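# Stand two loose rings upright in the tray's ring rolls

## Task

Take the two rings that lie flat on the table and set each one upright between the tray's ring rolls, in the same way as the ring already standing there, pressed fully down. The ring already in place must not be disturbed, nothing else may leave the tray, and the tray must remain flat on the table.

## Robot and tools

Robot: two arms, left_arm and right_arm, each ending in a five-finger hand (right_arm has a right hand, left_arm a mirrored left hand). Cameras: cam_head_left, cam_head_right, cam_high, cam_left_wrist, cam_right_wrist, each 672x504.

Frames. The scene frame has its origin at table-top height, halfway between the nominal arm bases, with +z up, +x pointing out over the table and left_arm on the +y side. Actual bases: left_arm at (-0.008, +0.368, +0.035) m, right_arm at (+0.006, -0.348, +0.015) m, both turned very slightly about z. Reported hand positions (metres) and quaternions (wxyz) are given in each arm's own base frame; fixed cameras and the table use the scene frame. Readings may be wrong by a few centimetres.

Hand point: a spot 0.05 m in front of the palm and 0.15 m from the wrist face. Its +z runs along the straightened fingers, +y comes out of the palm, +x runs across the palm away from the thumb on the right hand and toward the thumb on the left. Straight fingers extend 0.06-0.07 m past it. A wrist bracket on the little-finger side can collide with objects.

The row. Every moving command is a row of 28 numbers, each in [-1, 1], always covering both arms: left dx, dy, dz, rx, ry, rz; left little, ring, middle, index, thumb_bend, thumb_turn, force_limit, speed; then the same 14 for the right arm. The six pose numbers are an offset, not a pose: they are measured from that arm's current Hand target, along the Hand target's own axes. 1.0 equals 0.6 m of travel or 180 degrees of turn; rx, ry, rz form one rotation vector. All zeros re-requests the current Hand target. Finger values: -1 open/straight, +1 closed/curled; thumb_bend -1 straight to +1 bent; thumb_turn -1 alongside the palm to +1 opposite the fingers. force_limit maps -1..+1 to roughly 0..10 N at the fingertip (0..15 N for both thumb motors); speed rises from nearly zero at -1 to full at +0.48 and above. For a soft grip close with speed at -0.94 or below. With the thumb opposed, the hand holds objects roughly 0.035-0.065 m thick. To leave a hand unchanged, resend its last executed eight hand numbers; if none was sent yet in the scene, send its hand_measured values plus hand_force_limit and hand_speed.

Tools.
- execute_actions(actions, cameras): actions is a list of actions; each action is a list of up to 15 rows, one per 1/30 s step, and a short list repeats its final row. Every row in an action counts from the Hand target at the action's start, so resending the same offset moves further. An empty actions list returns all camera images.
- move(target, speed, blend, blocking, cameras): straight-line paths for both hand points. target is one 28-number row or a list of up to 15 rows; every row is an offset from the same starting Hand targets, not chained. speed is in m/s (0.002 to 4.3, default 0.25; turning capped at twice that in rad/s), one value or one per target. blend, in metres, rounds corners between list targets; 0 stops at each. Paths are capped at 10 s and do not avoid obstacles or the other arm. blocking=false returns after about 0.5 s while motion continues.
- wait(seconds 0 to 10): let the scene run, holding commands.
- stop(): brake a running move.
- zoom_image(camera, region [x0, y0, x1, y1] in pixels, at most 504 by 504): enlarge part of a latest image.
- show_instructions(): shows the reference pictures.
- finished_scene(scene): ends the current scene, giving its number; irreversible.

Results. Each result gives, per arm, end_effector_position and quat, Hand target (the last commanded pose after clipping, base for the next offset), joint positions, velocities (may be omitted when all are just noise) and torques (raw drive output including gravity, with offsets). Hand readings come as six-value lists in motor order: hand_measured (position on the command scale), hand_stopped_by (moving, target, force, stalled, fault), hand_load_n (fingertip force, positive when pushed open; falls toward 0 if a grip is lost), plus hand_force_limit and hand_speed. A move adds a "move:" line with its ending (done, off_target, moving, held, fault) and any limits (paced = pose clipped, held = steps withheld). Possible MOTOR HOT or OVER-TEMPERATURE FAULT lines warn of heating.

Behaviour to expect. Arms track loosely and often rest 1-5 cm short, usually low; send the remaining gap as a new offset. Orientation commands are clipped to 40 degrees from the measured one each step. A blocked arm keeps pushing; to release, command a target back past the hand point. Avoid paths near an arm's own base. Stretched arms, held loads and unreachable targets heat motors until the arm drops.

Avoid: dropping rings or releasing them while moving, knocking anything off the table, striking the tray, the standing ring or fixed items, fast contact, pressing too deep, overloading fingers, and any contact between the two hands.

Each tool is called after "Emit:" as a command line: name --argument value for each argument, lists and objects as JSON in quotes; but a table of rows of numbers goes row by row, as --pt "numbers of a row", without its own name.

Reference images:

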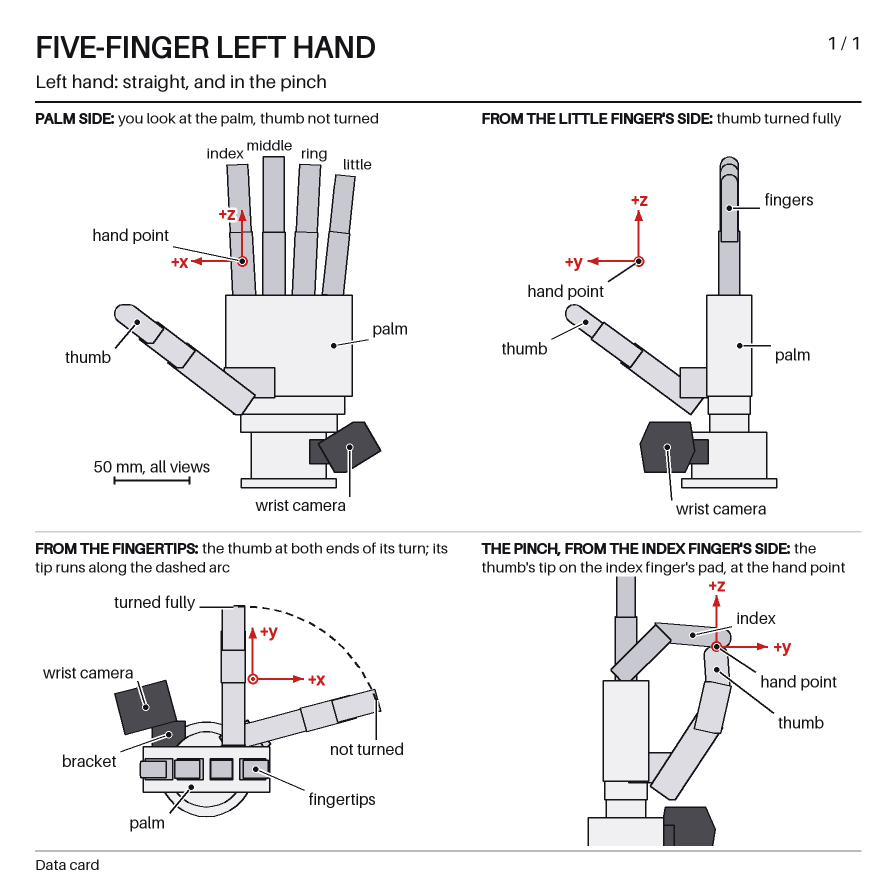

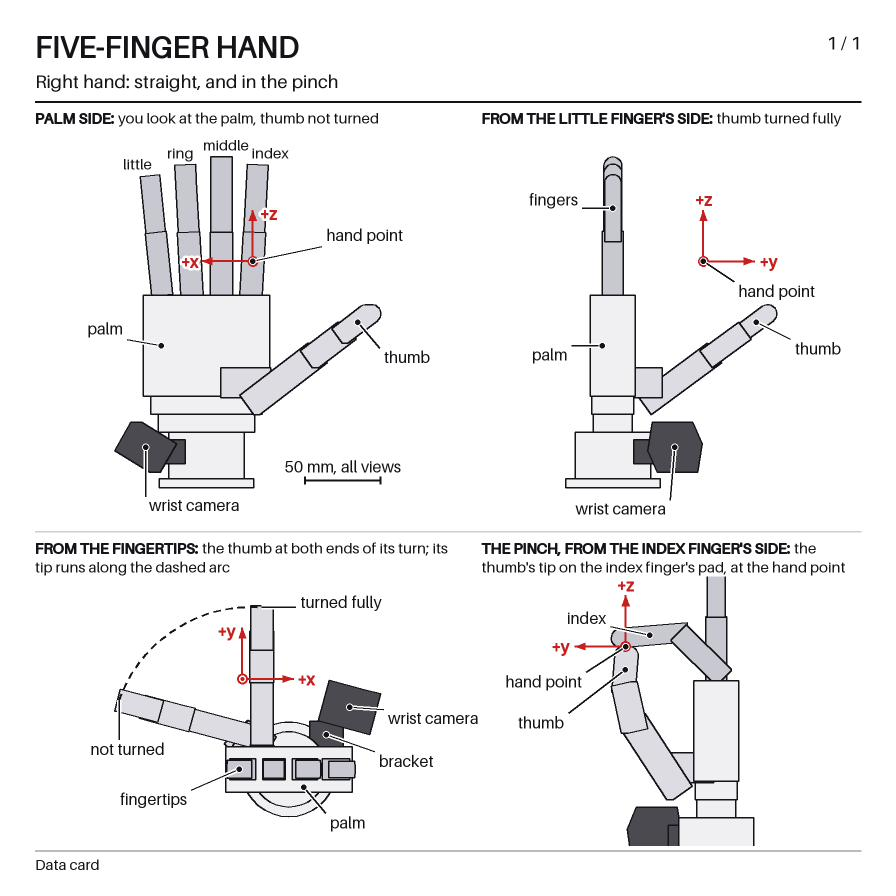

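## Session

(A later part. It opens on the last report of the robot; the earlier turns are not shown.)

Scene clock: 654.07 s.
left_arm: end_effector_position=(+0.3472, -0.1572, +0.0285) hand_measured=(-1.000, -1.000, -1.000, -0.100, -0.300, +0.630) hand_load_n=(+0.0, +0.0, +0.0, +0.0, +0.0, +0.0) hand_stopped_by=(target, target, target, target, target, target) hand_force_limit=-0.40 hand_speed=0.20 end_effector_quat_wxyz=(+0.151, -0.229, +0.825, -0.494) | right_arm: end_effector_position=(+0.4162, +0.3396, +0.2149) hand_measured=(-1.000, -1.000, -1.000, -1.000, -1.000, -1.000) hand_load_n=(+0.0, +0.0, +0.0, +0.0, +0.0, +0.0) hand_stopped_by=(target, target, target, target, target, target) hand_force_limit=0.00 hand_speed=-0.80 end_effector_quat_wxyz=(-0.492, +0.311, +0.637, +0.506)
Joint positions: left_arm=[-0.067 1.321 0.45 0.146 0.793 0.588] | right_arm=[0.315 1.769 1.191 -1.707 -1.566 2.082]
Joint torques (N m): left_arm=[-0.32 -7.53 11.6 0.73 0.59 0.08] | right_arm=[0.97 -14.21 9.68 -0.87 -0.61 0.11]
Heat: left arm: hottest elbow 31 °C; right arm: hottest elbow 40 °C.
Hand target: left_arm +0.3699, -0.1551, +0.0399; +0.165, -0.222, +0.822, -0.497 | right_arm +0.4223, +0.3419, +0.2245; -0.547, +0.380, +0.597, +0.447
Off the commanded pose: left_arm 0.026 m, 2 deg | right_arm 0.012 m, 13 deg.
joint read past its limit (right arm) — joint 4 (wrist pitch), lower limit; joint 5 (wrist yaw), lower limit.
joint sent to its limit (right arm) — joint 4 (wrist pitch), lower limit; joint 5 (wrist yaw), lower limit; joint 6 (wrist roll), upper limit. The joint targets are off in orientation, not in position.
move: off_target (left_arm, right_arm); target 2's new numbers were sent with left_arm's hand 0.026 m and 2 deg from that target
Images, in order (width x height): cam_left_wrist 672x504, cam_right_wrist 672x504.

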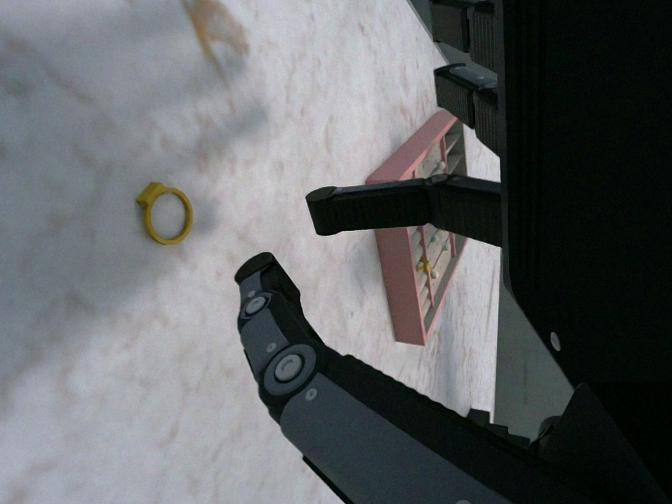

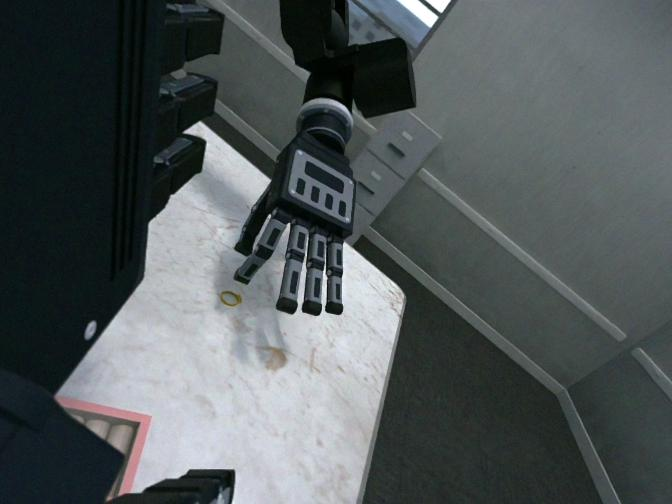

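Emit:
move --target '[0.0012,0.0047,-0.0095,-0.0076,-0.1287,-0.065, -1,-1,-1,-0.1,-0.3,0.63, -0.4,0.2, 0,0,0,0,0,0, -1,-1,-1,-1,-1,-1, 0,-0.8]' --cameras '["cam_right_wrist","cam_left_wrist"]' --speed 0.2

Emit:
zoom_image --camera "cam_right_wrist" --region '[190, 190, 330, 330]'

Emit:
zoom_image --camera "cam_left_wrist" --region '[100, 130, 340, 370]'

Scene clock: 660.83 s.
left_arm: end_effector_position=(+0.3655, -0.1454, +0.0330) hand_measured=(-1.000, -1.000, -1.000, -0.100, -0.300, +0.630) hand_load_n=(+0.0, +0.0, +0.0, +0.0, +0.0, +0.0) hand_stopped_by=(target, target, target, target, target, target) hand_force_limit=-0.40 hand_speed=0.20 end_effector_quat_wxyz=(+0.268, -0.405, +0.757, -0.437) | right_arm: end_effector_position=(+0.4162, +0.3396, +0.2149) hand_measured=(-1.000, -1.000, -1.000, -1.000, -1.000, -1.000) hand_load_n=(+0.0, +0.0, +0.0, +0.0, +0.0, +0.0) hand_stopped_by=(target, target, target, target, target, target) hand_force_limit=0.00 hand_speed=-0.80 end_effector_quat_wxyz=(-0.492, +0.311, +0.637, +0.506)
Joint positions: left_arm=[-0.192 1.21 0.339 0.351 0.296 0.224] | right_arm=[0.315 1.769 1.191 -1.707 -1.566 2.082]
Joint torques (N m): left_arm=[-1.96 -8.64 7.21 2.39 0.05 -0.11] | right_arm=[0.79 -13.51 9.72 -0.88 -0.63 0.09]
Heat: left arm: hottest elbow 32 °C; right arm: hottest elbow 40 °C.
Hand target: left_arm +0.3659, -0.1501, +0.0400; +0.273, -0.401, +0.752, -0.447 | right_arm +0.4223, +0.3419, +0.2245; -0.547, +0.380, +0.597, +0.447
Off the commanded pose: left_arm 0.008 m, 2 deg | right_arm 0.012 m, 13 deg.
joint read past its limit (right arm) — joint 4 (wrist pitch), lower limit; joint 5 (wrist yaw), lower limit.
joint sent to its limit (right arm) — joint 4 (wrist pitch), lower limit; joint 5 (wrist yaw), lower limit; joint 6 (wrist roll), upper limit. The joint targets are off in orientation, not in position.
move: off_target (right_arm)
Images, in order (width x height): cam_left_wrist 672x504, cam_right_wrist 672x504.

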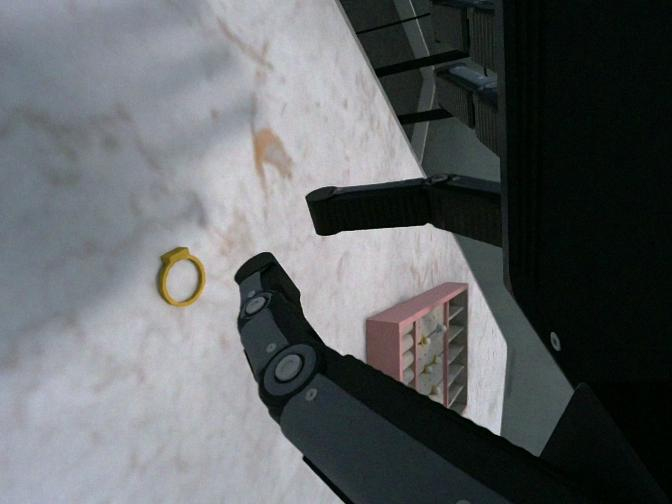

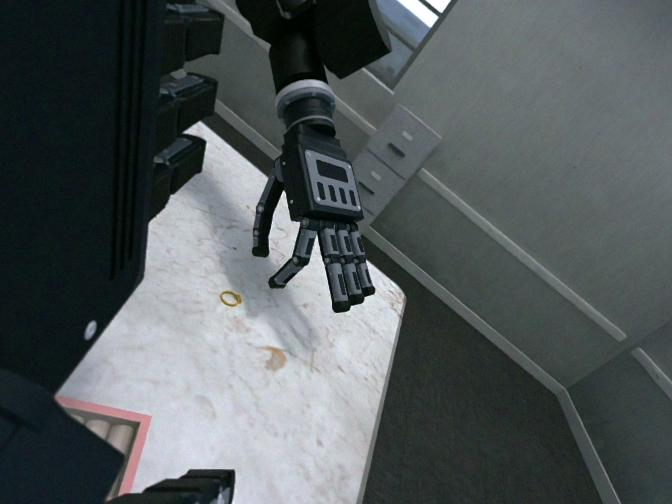

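Scaled by 3.600.

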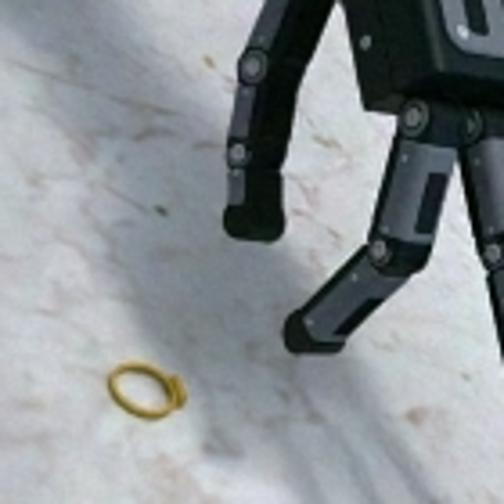

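Scaled by 2.100.

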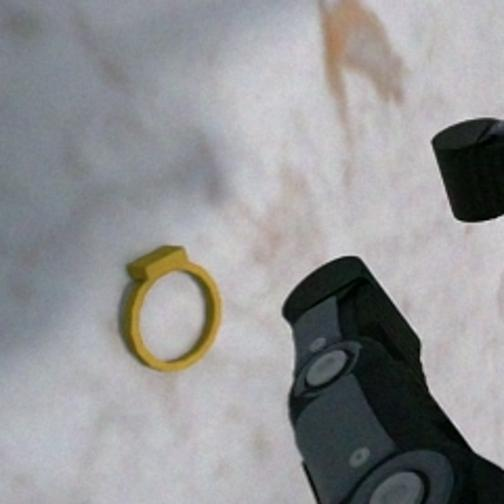

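Emit:
move --target '[0.0247,0.0178,0.0102,-0.0023,-0.0396,-0.02, -1,-1,-1,-0.1,-0.3,0.63, -0.4,0.2, 0,0,0,0,0,0, -1,-1,-1,-1,-1,-1, 0,-0.8]' --cameras '["cam_right_wrist","cam_left_wrist"]' --speed 0.15

Emit:
zoom_image --camera "cam_right_wrist" --region '[200, 200, 320, 320]'

Emit:
zoom_image --camera "cam_left_wrist" --region '[140, 130, 340, 330]'

Scene clock: 667.60 s.
left_arm: end_effector_position=(+0.3605, -0.1584, +0.0272) hand_measured=(-1.000, -1.000, -1.000, -0.100, -0.300, +0.630) hand_load_n=(+0.0, +0.0, +0.0, +0.0, +0.0, +0.0) hand_stopped_by=(target, target, target, target, target, target) hand_force_limit=-0.40 hand_speed=0.20 end_effector_quat_wxyz=(+0.305, -0.452, +0.725, -0.421) | right_arm: end_effector_position=(+0.4162, +0.3396, +0.2149) hand_measured=(-1.000, -1.000, -1.000, -1.000, -1.000, -1.000) hand_load_n=(+0.0, +0.0, -0.5, +0.0, +0.0, +0.0) hand_stopped_by=(target, target, target, target, target, target) hand_force_limit=0.00 hand_speed=-0.80 end_effector_quat_wxyz=(-0.492, +0.311, +0.637, +0.506)
Joint positions: left_arm=[-0.322 1.21 0.294 0.438 0.056 0.098] | right_arm=[0.315 1.769 1.191 -1.707 -1.566 2.082]
Joint torques (N m): left_arm=[-1.38 -6.36 6.9 2.44 0.06 -0.17] | right_arm=[0.38 -13.74 9.78 -0.65 -0.62 0.08]
Heat: left arm: hottest elbow 31 °C; right arm: hottest elbow 40 °C.
Hand target: left_arm +0.3591, -0.1624, +0.0270; +0.304, -0.452, +0.722, -0.427 | right_arm +0.4223, +0.3419, +0.2245; -0.547, +0.380, +0.597, +0.447
Off the commanded pose: left_arm 0.004 m, 1 deg | right_arm 0.012 m, 13 deg.
joint read past its limit (right arm) — joint 4 (wrist pitch), lower limit; joint 5 (wrist yaw), lower limit.
joint sent to its limit (right arm) — joint 4 (wrist pitch), lower limit; joint 5 (wrist yaw), lower limit; joint 6 (wrist roll), upper limit. The joint targets are off in orientation, not in position.
move: off_target (right_arm)
Images, in order (width x height): cam_left_wrist 672x504, cam_right_wrist 672x504.

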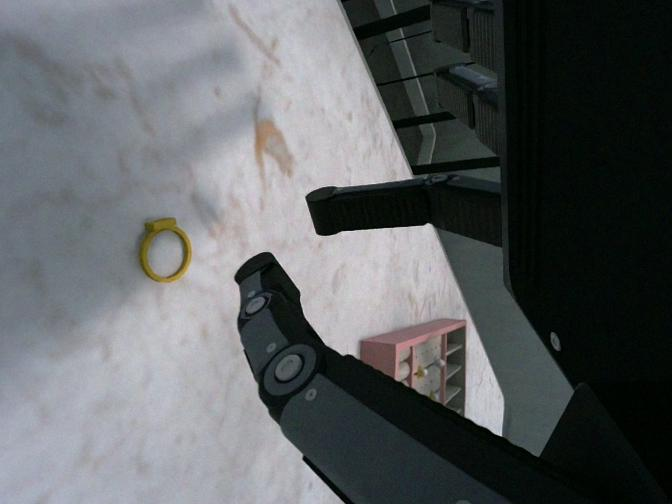

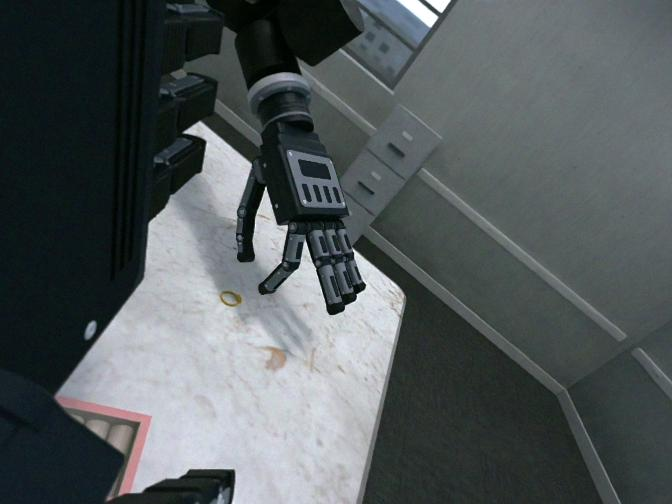

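Scaled by 4.200.

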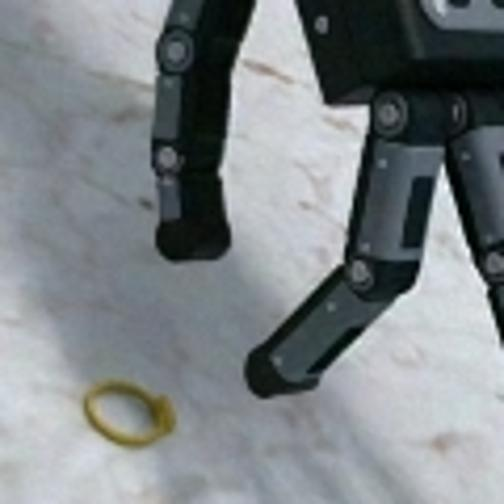

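Scaled by 2.520.

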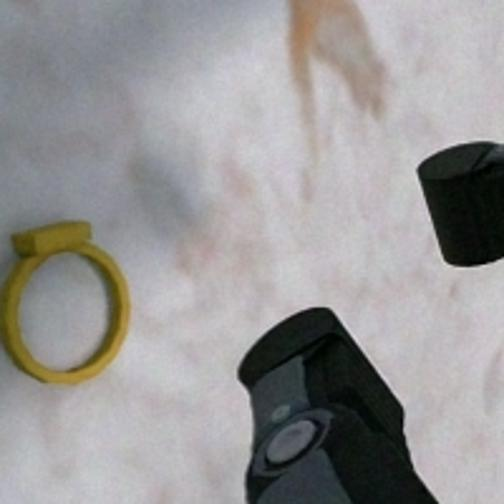

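Emit:
move --target '[-0.00458,0.0453,0.00332,0,0,0,-1,-1,-1,-0.1,-0.3,0.63,-0.4,0.2,0,0,0,0,0,0,-1,-1,-1,-1,-1,-1,0,-0.8]' --speed 0.06 --cameras '["cam_left_wrist","cam_right_wrist"]'

Scene clock: 683.37 s.
left_arm: end_effector_position=(+0.3507, -0.1578, +0.0046) hand_measured=(-1.000, -1.000, -1.000, -0.100, -0.300, +0.630) hand_load_n=(+0.0, +0.0, +0.0, +0.0, +0.0, +0.0) hand_stopped_by=(target, target, target, target, target, target) hand_force_limit=-0.40 hand_speed=0.20 end_effector_quat_wxyz=(+0.302, -0.449, +0.725, -0.427) | right_arm: end_effector_position=(+0.4162, +0.3396, +0.2149) hand_measured=(-1.000, -1.000, -1.000, -1.000, -1.000, -1.000) hand_load_n=(+0.0, +0.0, +0.0, +0.0, +0.0, +0.0) hand_stopped_by=(target, target, target, target, target, target) hand_force_limit=0.00 hand_speed=-0.80 end_effector_quat_wxyz=(-0.492, +0.311, +0.637, +0.506)
Joint positions: left_arm=[-0.322 1.297 0.244 0.582 0.069 0.098] | right_arm=[0.315 1.769 1.191 -1.707 -1.566 2.082]
Joint torques (N m): left_arm=[-0.62 -6.48 5.81 2.43 0.22 -0.04] | right_arm=[1.03 -13.57 9.57 -0.69 -0.61 0.08]
Heat: left arm: hottest elbow 31 °C; right arm: hottest elbow 40 °C.
Hand target: left_arm +0.3512, -0.1545, +0.0020; +0.304, -0.452, +0.722, -0.427 | right_arm +0.4223, +0.3419, +0.2245; -0.547, +0.380, +0.597, +0.447
Off the commanded pose: left_arm 0.004 m, 1 deg | right_arm 0.012 m, 13 deg.
joint read past its limit (right arm) — joint 4 (wrist pitch), lower limit; joint 5 (wrist yaw), lower limit.
joint sent to its limit (right arm) — joint 4 (wrist pitch), lower limit; joint 5 (wrist yaw), lower limit; joint 6 (wrist roll), upper limit. The joint targets are off in orientation, not in position.
move: off_target (right_arm)
Images, in order (width x height): cam_left_wrist 672x504, cam_right_wrist 672x504.

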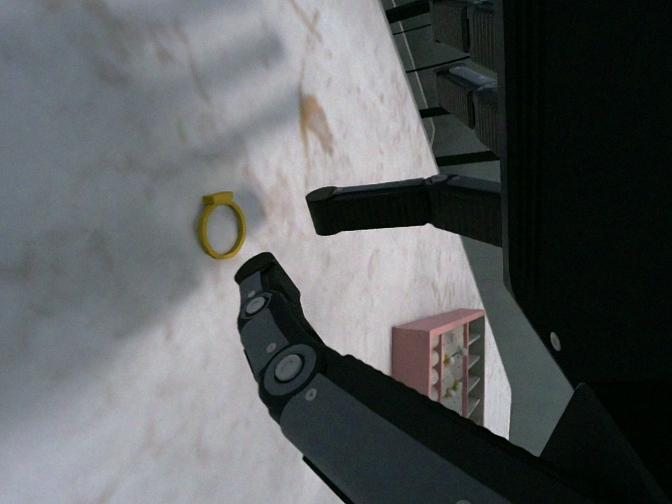

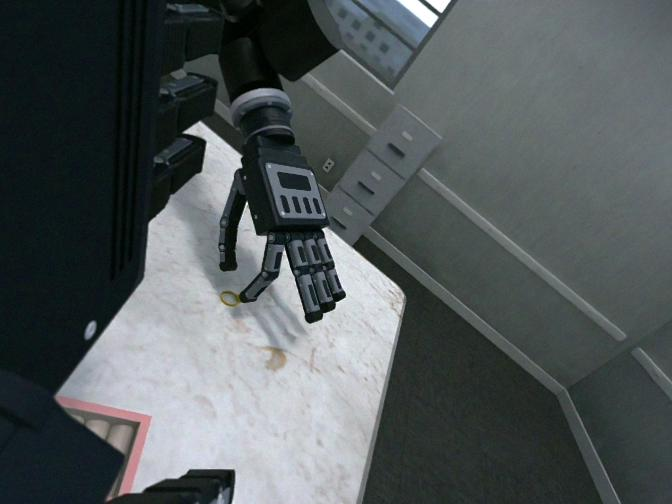

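Emit:
zoom_image --camera "cam_left_wrist" --region '[180, 160, 350, 290]'

Emit:
zoom_image --camera "cam_right_wrist" --region '[190, 230, 330, 340]'

Scaled by 2.965.

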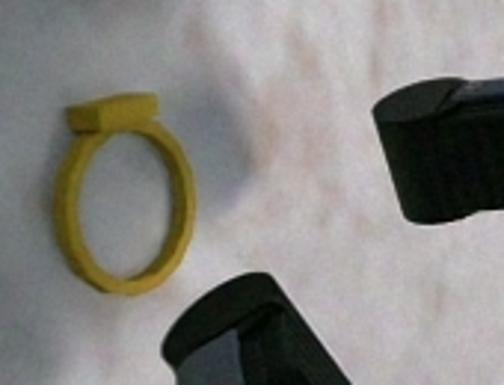

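Scaled by 3.600.

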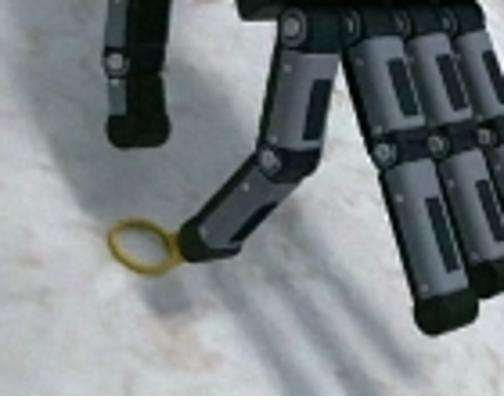

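Emit:
move --target '[-0.01517,0.02382,0.00865,0,0,0,-1,-1,-1,-0.1,-0.3,0.63,-0.4,0.2,0,0,0,0,0,0,-1,-1,-1,-1,-1,-1,0,-0.8]' --speed 0.06 --cameras '["cam_left_wrist","cam_right_wrist"]'

Emit:
zoom_image --camera "cam_left_wrist" --region '[180, 160, 350, 290]'

Emit:
zoom_image --camera "cam_right_wrist" --region '[190, 230, 330, 340]'

Scene clock: 693.83 s.
left_arm: end_effector_position=(+0.3534, -0.1491, -0.0096) hand_measured=(-1.000, -1.000, -1.000, -0.100, -0.300, +0.630) hand_load_n=(+0.0, +0.0, +0.0, +0.0, +0.0, +0.0) hand_stopped_by=(target, target, target, target, target, target) hand_force_limit=-0.40 hand_speed=0.20 end_effector_quat_wxyz=(+0.299, -0.454, +0.721, -0.429) | right_arm: end_effector_position=(+0.4162, +0.3396, +0.2149) hand_measured=(-1.000, -1.000, -1.000, -1.000, -1.000, -1.000) hand_load_n=(+0.0, +0.0, +0.0, +0.0, +0.0, +0.0) hand_stopped_by=(target, target, target, target, target, target) hand_force_limit=0.00 hand_speed=-0.80 end_effector_quat_wxyz=(-0.492, +0.311, +0.637, +0.506)
Joint positions: left_arm=[-0.28 1.38 0.233 0.674 0.106 0.102] | right_arm=[0.315 1.769 1.191 -1.707 -1.566 2.082]
Joint torques (N m): left_arm=[-0.32 -6.48 5.12 2.51 0.19 0.02] | right_arm=[0.85 -13.86 9.68 -0.72 -0.62 0.11]
Heat: left arm: hottest elbow 30 °C; right arm: hottest elbow 40 °C.
Hand target: left_arm +0.3535, -0.1447, -0.0126; +0.304, -0.452, +0.722, -0.427 | right_arm +0.4223, +0.3419, +0.2245; -0.547, +0.380, +0.597, +0.447
Off the commanded pose: left_arm 0.005 m, 1 deg | right_arm 0.012 m, 13 deg.
joint read past its limit (right arm) — joint 4 (wrist pitch), lower limit; joint 5 (wrist yaw), lower limit.
joint sent to its limit (right arm) — joint 4 (wrist pitch), lower limit; joint 5 (wrist yaw), lower limit; joint 6 (wrist roll), upper limit. The joint targets are off in orientation, not in position.
move: off_target (right_arm)
Images, in order (width x height): cam_left_wrist 672x504, cam_right_wrist 672x504.

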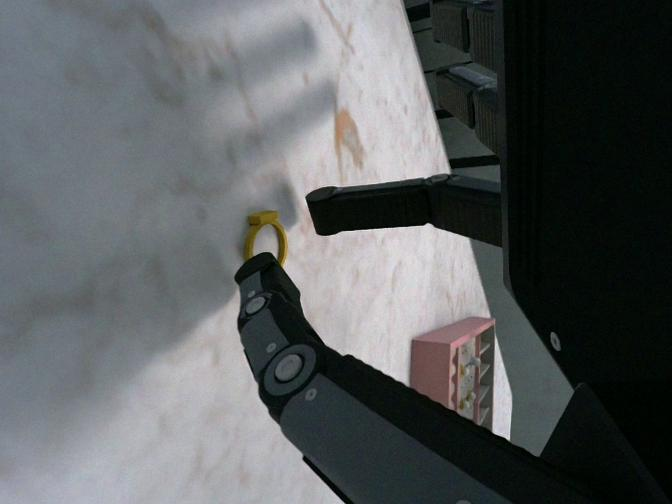

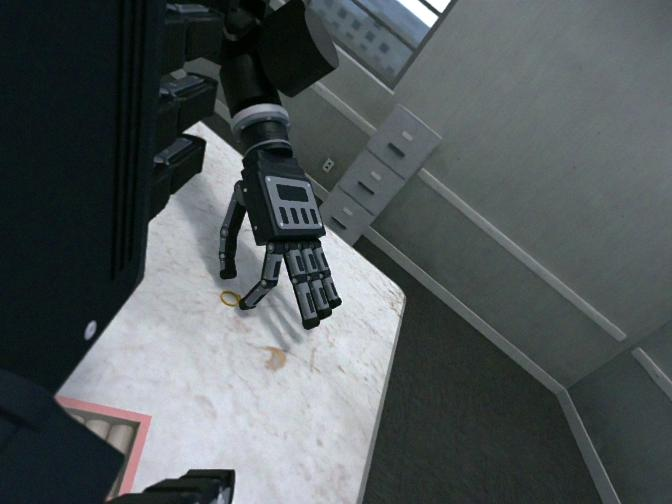

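Scaled by 2.965.

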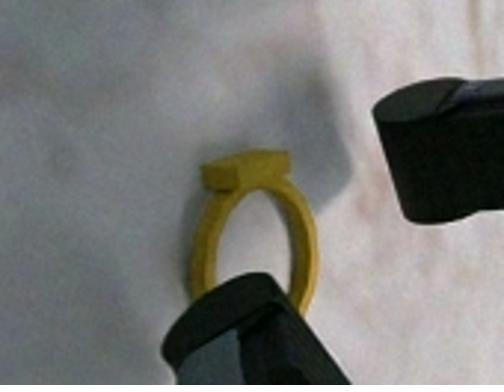

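Scaled by 3.600.

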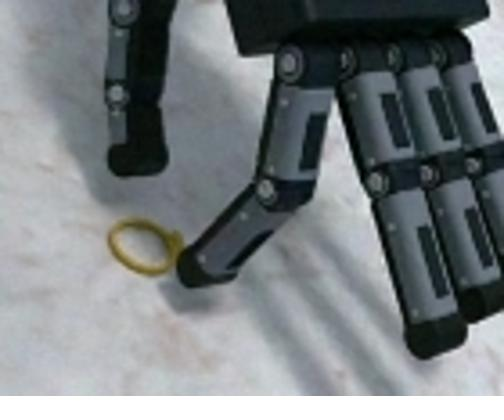

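Emit:
move --target '[-0.0071,0.0113,0.0119,0,0,0,-1,-1,-1,-0.1,-0.3,0.63,-0.4,0.2,0,0,0,0,0,0,-1,-1,-1,-1,-1,-1,0,-0.8]' --speed 0.04 --cameras '["cam_left_wrist","cam_right_wrist"]'

Emit:
zoom_image --camera "cam_left_wrist" --region '[180, 160, 350, 290]'

Emit:
zoom_image --camera "cam_right_wrist" --region '[190, 230, 330, 340]'

Scene clock: 705.47 s.
left_arm: end_effector_position=(+0.3559, -0.1461, -0.0193) hand_measured=(-1.000, -1.000, -1.000, -0.100, -0.300, +0.630) hand_load_n=(+0.0, +0.0, +0.0, -0.5, +0.0, +0.0) hand_stopped_by=(target, target, target, target, target, target) hand_force_limit=-0.40 hand_speed=0.20 end_effector_quat_wxyz=(+0.298, -0.454, +0.722, -0.429) | right_arm: end_effector_position=(+0.4162, +0.3396, +0.2149) hand_measured=(-1.000, -1.000, -1.000, -1.000, -1.000, -1.000) hand_load_n=(+0.0, +0.0, +0.0, +0.0, +0.0, +0.0) hand_stopped_by=(target, target, target, target, target, target) hand_force_limit=0.00 hand_speed=-0.80 end_effector_quat_wxyz=(-0.492, +0.311, +0.637, +0.506)
Joint positions: left_arm=[-0.264 1.442 0.233 0.733 0.123 0.109] | right_arm=[0.315 1.769 1.191 -1.707 -1.566 2.082]
Joint torques (N m): left_arm=[0.09 -6.24 5.31 2.18 0.22 0.1] | right_arm=[1.26 -13.74 9.63 -0.75 -0.63 0.08]
Heat: left arm: hottest elbow 30 °C; right arm: hottest elbow 40 °C.
Hand target: left_arm +0.3585, -0.1417, -0.0216; +0.304, -0.452, +0.722, -0.427 | right_arm +0.4223, +0.3419, +0.2245; -0.547, +0.380, +0.597, +0.447
Off the commanded pose: left_arm 0.006 m, 1 deg | right_arm 0.012 m, 13 deg.
joint read past its limit (right arm) — joint 4 (wrist pitch), lower limit; joint 5 (wrist yaw), lower limit.
joint sent to its limit (right arm) — joint 4 (wrist pitch), lower limit; joint 5 (wrist yaw), lower limit; joint 6 (wrist roll), upper limit. The joint targets are off in orientation, not in position.
move: off_target (right_arm)
Images, in order (width x height): cam_left_wrist 672x504, cam_right_wrist 672x504.

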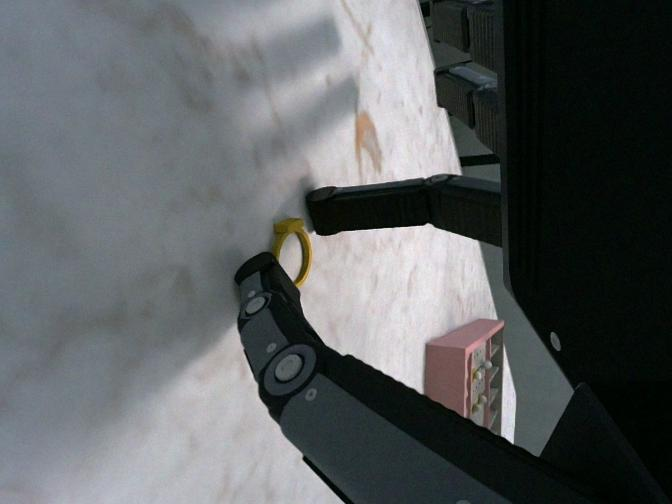

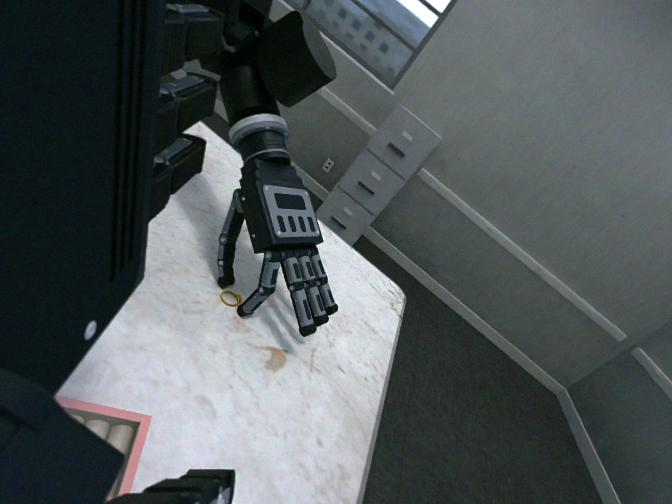

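Scaled by 2.965.

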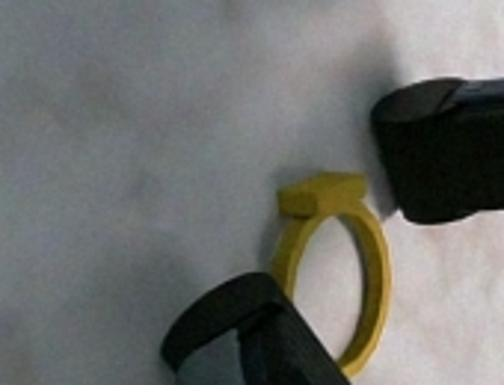

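Scaled by 3.600.

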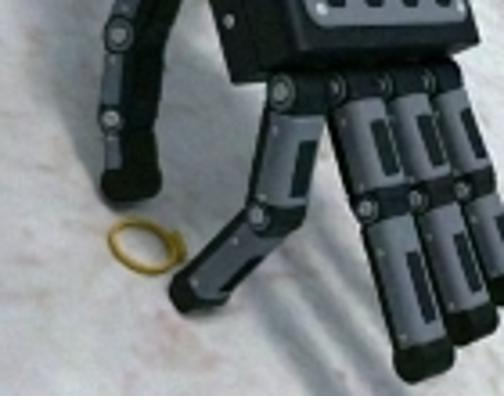

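Emit:
move --target '[0.0005,-0.0050,0.0099,0,0,0,-1,-1,-1,-0.1,-0.3,0.6,-0.4,0.2,0,0,0,0,0,0,-1,-1,-1,-1,-1,-1,0,-0.8]' --speed 0.04 --cameras '["cam_left_wrist","cam_right_wrist"]'

Emit:
zoom_image --camera "cam_left_wrist" --region '[220, 180, 360, 290]'

Emit:
zoom_image --camera "cam_right_wrist" --region '[190, 230, 330, 340]'

Scene clock: 717.27 s.
left_arm: end_effector_position=(+0.3563, -0.1462, -0.0196) hand_measured=(-1.000, -1.000, -1.000, -0.100, -0.300, +0.600) hand_load_n=(+0.0, +0.0, +0.0, -3.0, +0.0, +0.0) hand_stopped_by=(target, target, target, target, target, target) hand_force_limit=-0.40 hand_speed=0.20 end_effector_quat_wxyz=(+0.299, -0.454, +0.721, -0.430) | right_arm: end_effector_position=(+0.4162, +0.3396, +0.2149) hand_measured=(-1.000, -1.000, -1.000, -1.000, -1.000, -1.000) hand_load_n=(+0.0, +0.0, +0.0, +0.0, +0.0, +0.0) hand_stopped_by=(target, target, target, target, target, target) hand_force_limit=0.00 hand_speed=-0.80 end_effector_quat_wxyz=(-0.492, +0.311, +0.637, +0.506)
Joint positions: left_arm=[-0.264 1.446 0.233 0.739 0.123 0.109] | right_arm=[0.315 1.769 1.191 -1.707 -1.566 2.082]
Joint torques (N m): left_arm=[-0.67 -6.42 6.56 2.09 -0.04 0.08] | right_arm=[1.14 -13.92 9.73 -0.79 -0.62 0.07]
Heat: left arm: hottest elbow 29 °C; right arm: hottest elbow 40 °C.
Hand target: left_arm +0.3644, -0.1447, -0.0216; +0.304, -0.452, +0.722, -0.427 | right_arm +0.4223, +0.3419, +0.2245; -0.547, +0.380, +0.597, +0.447
Off the commanded pose: left_arm 0.009 m, 1 deg | right_arm 0.012 m, 13 deg.
joint read past its limit (right arm) — joint 4 (wrist pitch), lower limit; joint 5 (wrist yaw), lower limit.
joint sent to its limit (right arm) — joint 4 (wrist pitch), lower limit; joint 5 (wrist yaw), lower limit; joint 6 (wrist roll), upper limit. The joint targets are off in orientation, not in position.
move: off_target (right_arm)
Images, in order (width x height): cam_left_wrist 672x504, cam_right_wrist 672x504.

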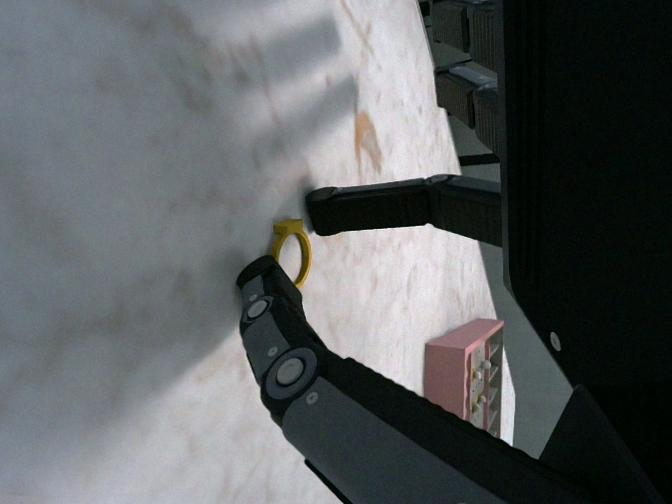

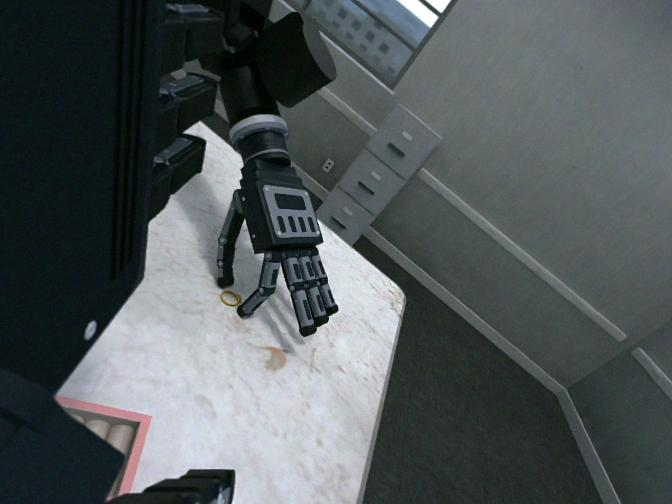

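Scaled by 3.600.

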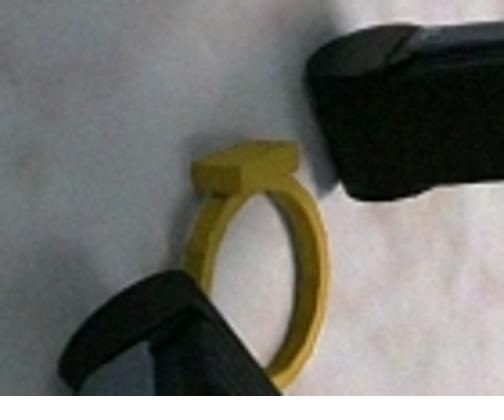

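Scaled by 3.600.

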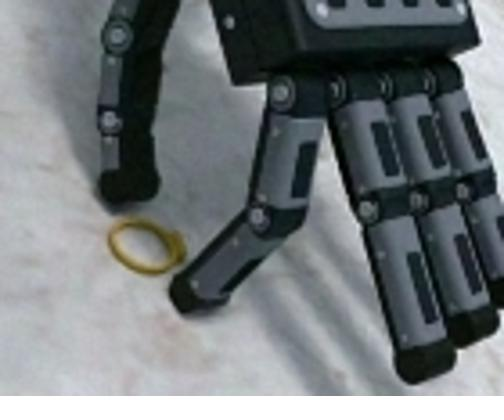

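Emit:
move --target '[0,0,0,0,0,0,-1,-1,-1,0.03,-0.3,0.6,-0.5,-0.9,0,0,0,0,0,0,-1,-1,-1,-1,-1,-1,0,-0.8]' --speed 0.04 --cameras '["cam_left_wrist","cam_right_wrist"]'

Emit:
zoom_image --camera "cam_left_wrist" --region '[220, 180, 360, 290]'

Emit:
zoom_image --camera "cam_right_wrist" --region '[190, 230, 330, 340]'

Scene clock: 720.73 s.
left_arm: end_effector_position=(+0.3565, -0.1463, -0.0199) hand_measured=(-1.000, -1.000, -1.000, +0.030, -0.300, +0.600) hand_load_n=(+0.0, +0.0, +0.0, +1.0, +0.0, +0.0) hand_stopped_by=(target, target, target, target, target, target) hand_force_limit=-0.50 hand_speed=-0.90 end_effector_quat_wxyz=(+0.299, -0.454, +0.721, -0.430) | right_arm: end_effector_position=(+0.4162, +0.3396, +0.2149) hand_measured=(-1.000, -1.000, -1.000, -1.000, -1.000, -1.000) hand_load_n=(+0.0, +0.0, +0.0, +0.0, +0.0, +0.0) hand_stopped_by=(target, target, target, target, target, target) hand_force_limit=0.00 hand_speed=-0.80 end_effector_quat_wxyz=(-0.492, +0.311, +0.637, +0.506)
Joint positions: left_arm=[-0.264 1.45 0.233 0.744 0.123 0.109] | right_arm=[0.315 1.769 1.191 -1.707 -1.566 2.082]
Joint torques (N m): left_arm=[0.38 -6.65 6.38 1.84 0.04 0.11] | right_arm=[0.97 -14.04 9.65 -0.7 -0.61 0.05]
Heat: left arm: hottest elbow 29 °C; right arm: hottest elbow 40 °C.
Hand target: left_arm +0.3644, -0.1447, -0.0216; +0.304, -0.452, +0.722, -0.427 | right_arm +0.4223, +0.3419, +0.2245; -0.547, +0.380, +0.597, +0.447
Off the commanded pose: left_arm 0.008 m, 1 deg | right_arm 0.012 m, 13 deg.
joint read past its limit (right arm) — joint 4 (wrist pitch), lower limit; joint 5 (wrist yaw), lower limit.
joint sent to its limit (right arm) — joint 4 (wrist pitch), lower limit; joint 5 (wrist yaw), lower limit; joint 6 (wrist roll), upper limit. The joint targets are off in orientation, not in position.
move: off_target (right_arm)
Images, in order (width x height): cam_left_wrist 672x504, cam_right_wrist 672x504.

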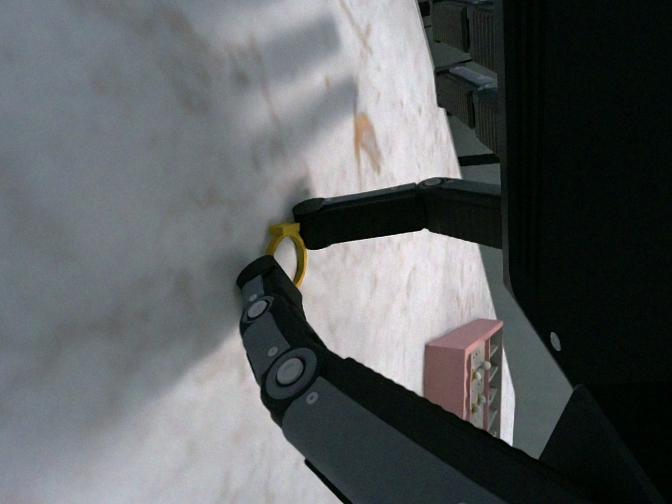

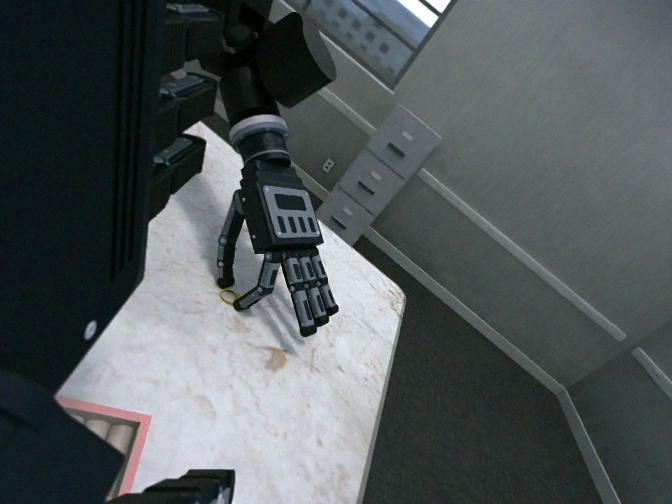

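Scaled by 3.600.

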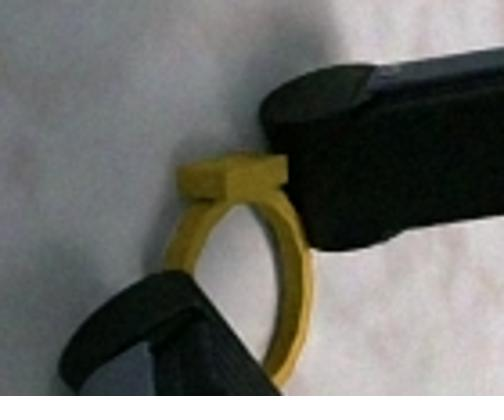

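Scaled by 3.600.

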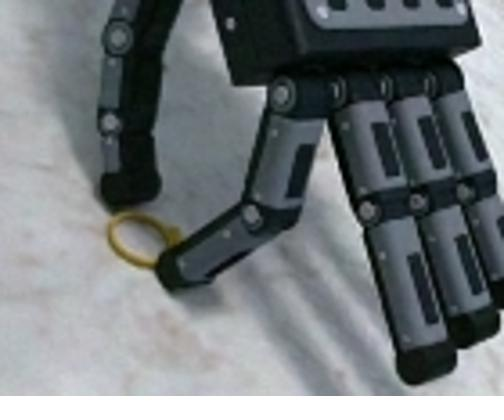

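Emit:
move --target '[0,0,0,0,0,0,-1,-1,-1,0.14,-0.3,0.6,-0.5,-0.94,0,0,0,0,0,0,-1,-1,-1,-1,-1,-1,0,-0.8]' --speed 0.04 --cameras '["cam_left_wrist","cam_right_wrist"]'

Emit:
zoom_image --camera "cam_left_wrist" --region '[220, 180, 360, 290]'

Emit:
zoom_image --camera "cam_right_wrist" --region '[190, 230, 330, 340]'

Scene clock: 725.23 s.
left_arm: end_effector_position=(+0.3564, -0.1462, -0.0202) hand_measured=(-1.000, -1.000, -1.000, +0.084, -0.300, +0.600) hand_load_n=(+0.0, +0.0, +0.0, +2.0, +0.5, -0.5) hand_stopped_by=(target, target, target, force, target, target) hand_force_limit=-0.50 hand_speed=-0.94 end_effector_quat_wxyz=(+0.299, -0.454, +0.721, -0.430) | right_arm: end_effector_position=(+0.4162, +0.3396, +0.2149) hand_measured=(-1.000, -1.000, -1.000, -1.000, -1.000, -1.000) hand_load_n=(+0.5, +0.0, +0.0, +0.0, -0.5, +0.0) hand_stopped_by=(target, target, target, target, target, target) hand_force_limit=0.00 hand_speed=-0.80 end_effector_quat_wxyz=(-0.492, +0.311, +0.637, +0.506)
Joint positions: left_arm=[-0.264 1.45 0.233 0.744 0.123 0.109] | right_arm=[0.315 1.769 1.191 -1.707 -1.566 2.082]
Joint torques (N m): left_arm=[-0.38 -6.36 6.49 1.84 -0.04 0.06] | right_arm=[0.62 -13.63 9.61 -0.84 -0.64 0.08]
Heat: left arm: hottest elbow 29 °C; right arm: hottest elbow 40 °C.
Hand target: left_arm +0.3644, -0.1447, -0.0217; +0.304, -0.452, +0.722, -0.427 | right_arm +0.4223, +0.3419, +0.2245; -0.547, +0.380, +0.597, +0.447
Off the commanded pose: left_arm 0.008 m, 1 deg | right_arm 0.012 m, 13 deg.
joint read past its limit (right arm) — joint 4 (wrist pitch), lower limit; joint 5 (wrist yaw), lower limit.
joint sent to its limit (right arm) — joint 4 (wrist pitch), lower limit; joint 5 (wrist yaw), lower limit; joint 6 (wrist roll), upper limit. The joint targets are off in orientation, not in position.
move: off_target (right_arm)
Images, in order (width x height): cam_left_wrist 672x504, cam_right_wrist 672x504.

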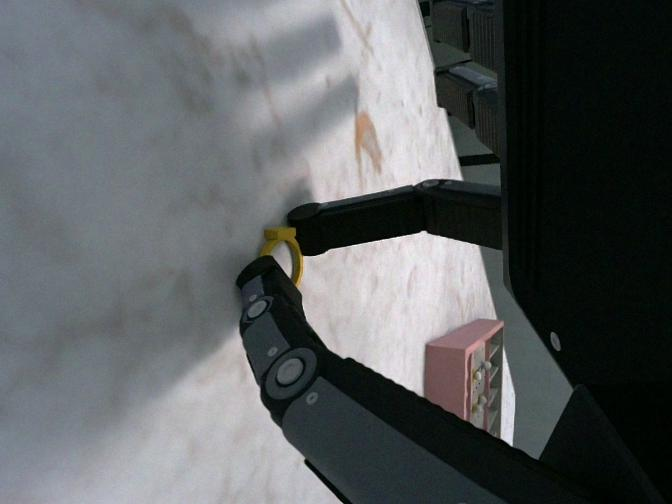

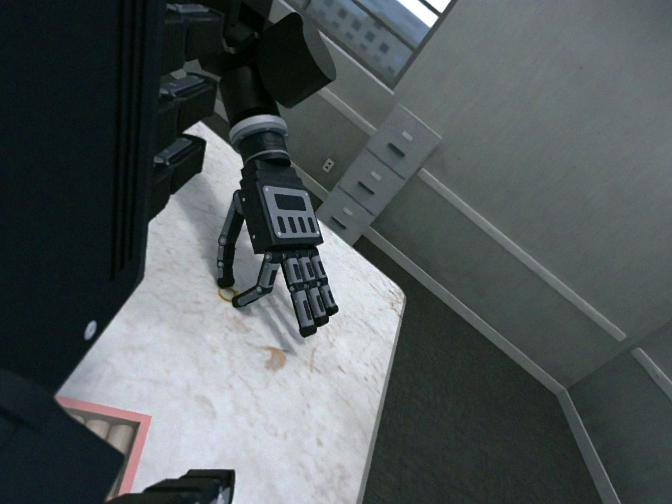

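Scaled by 3.600.

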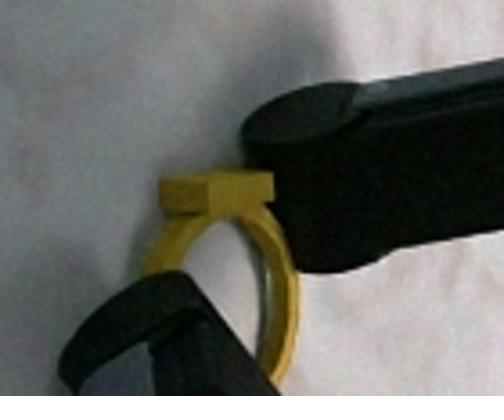

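Scaled by 3.600.

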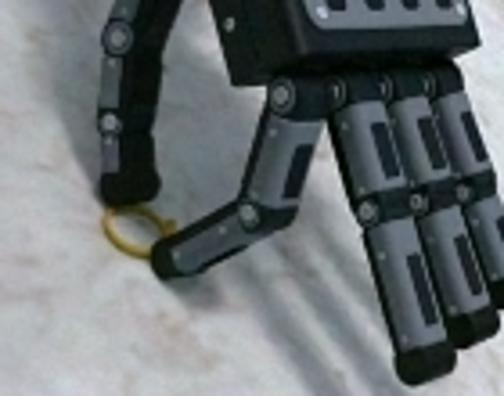

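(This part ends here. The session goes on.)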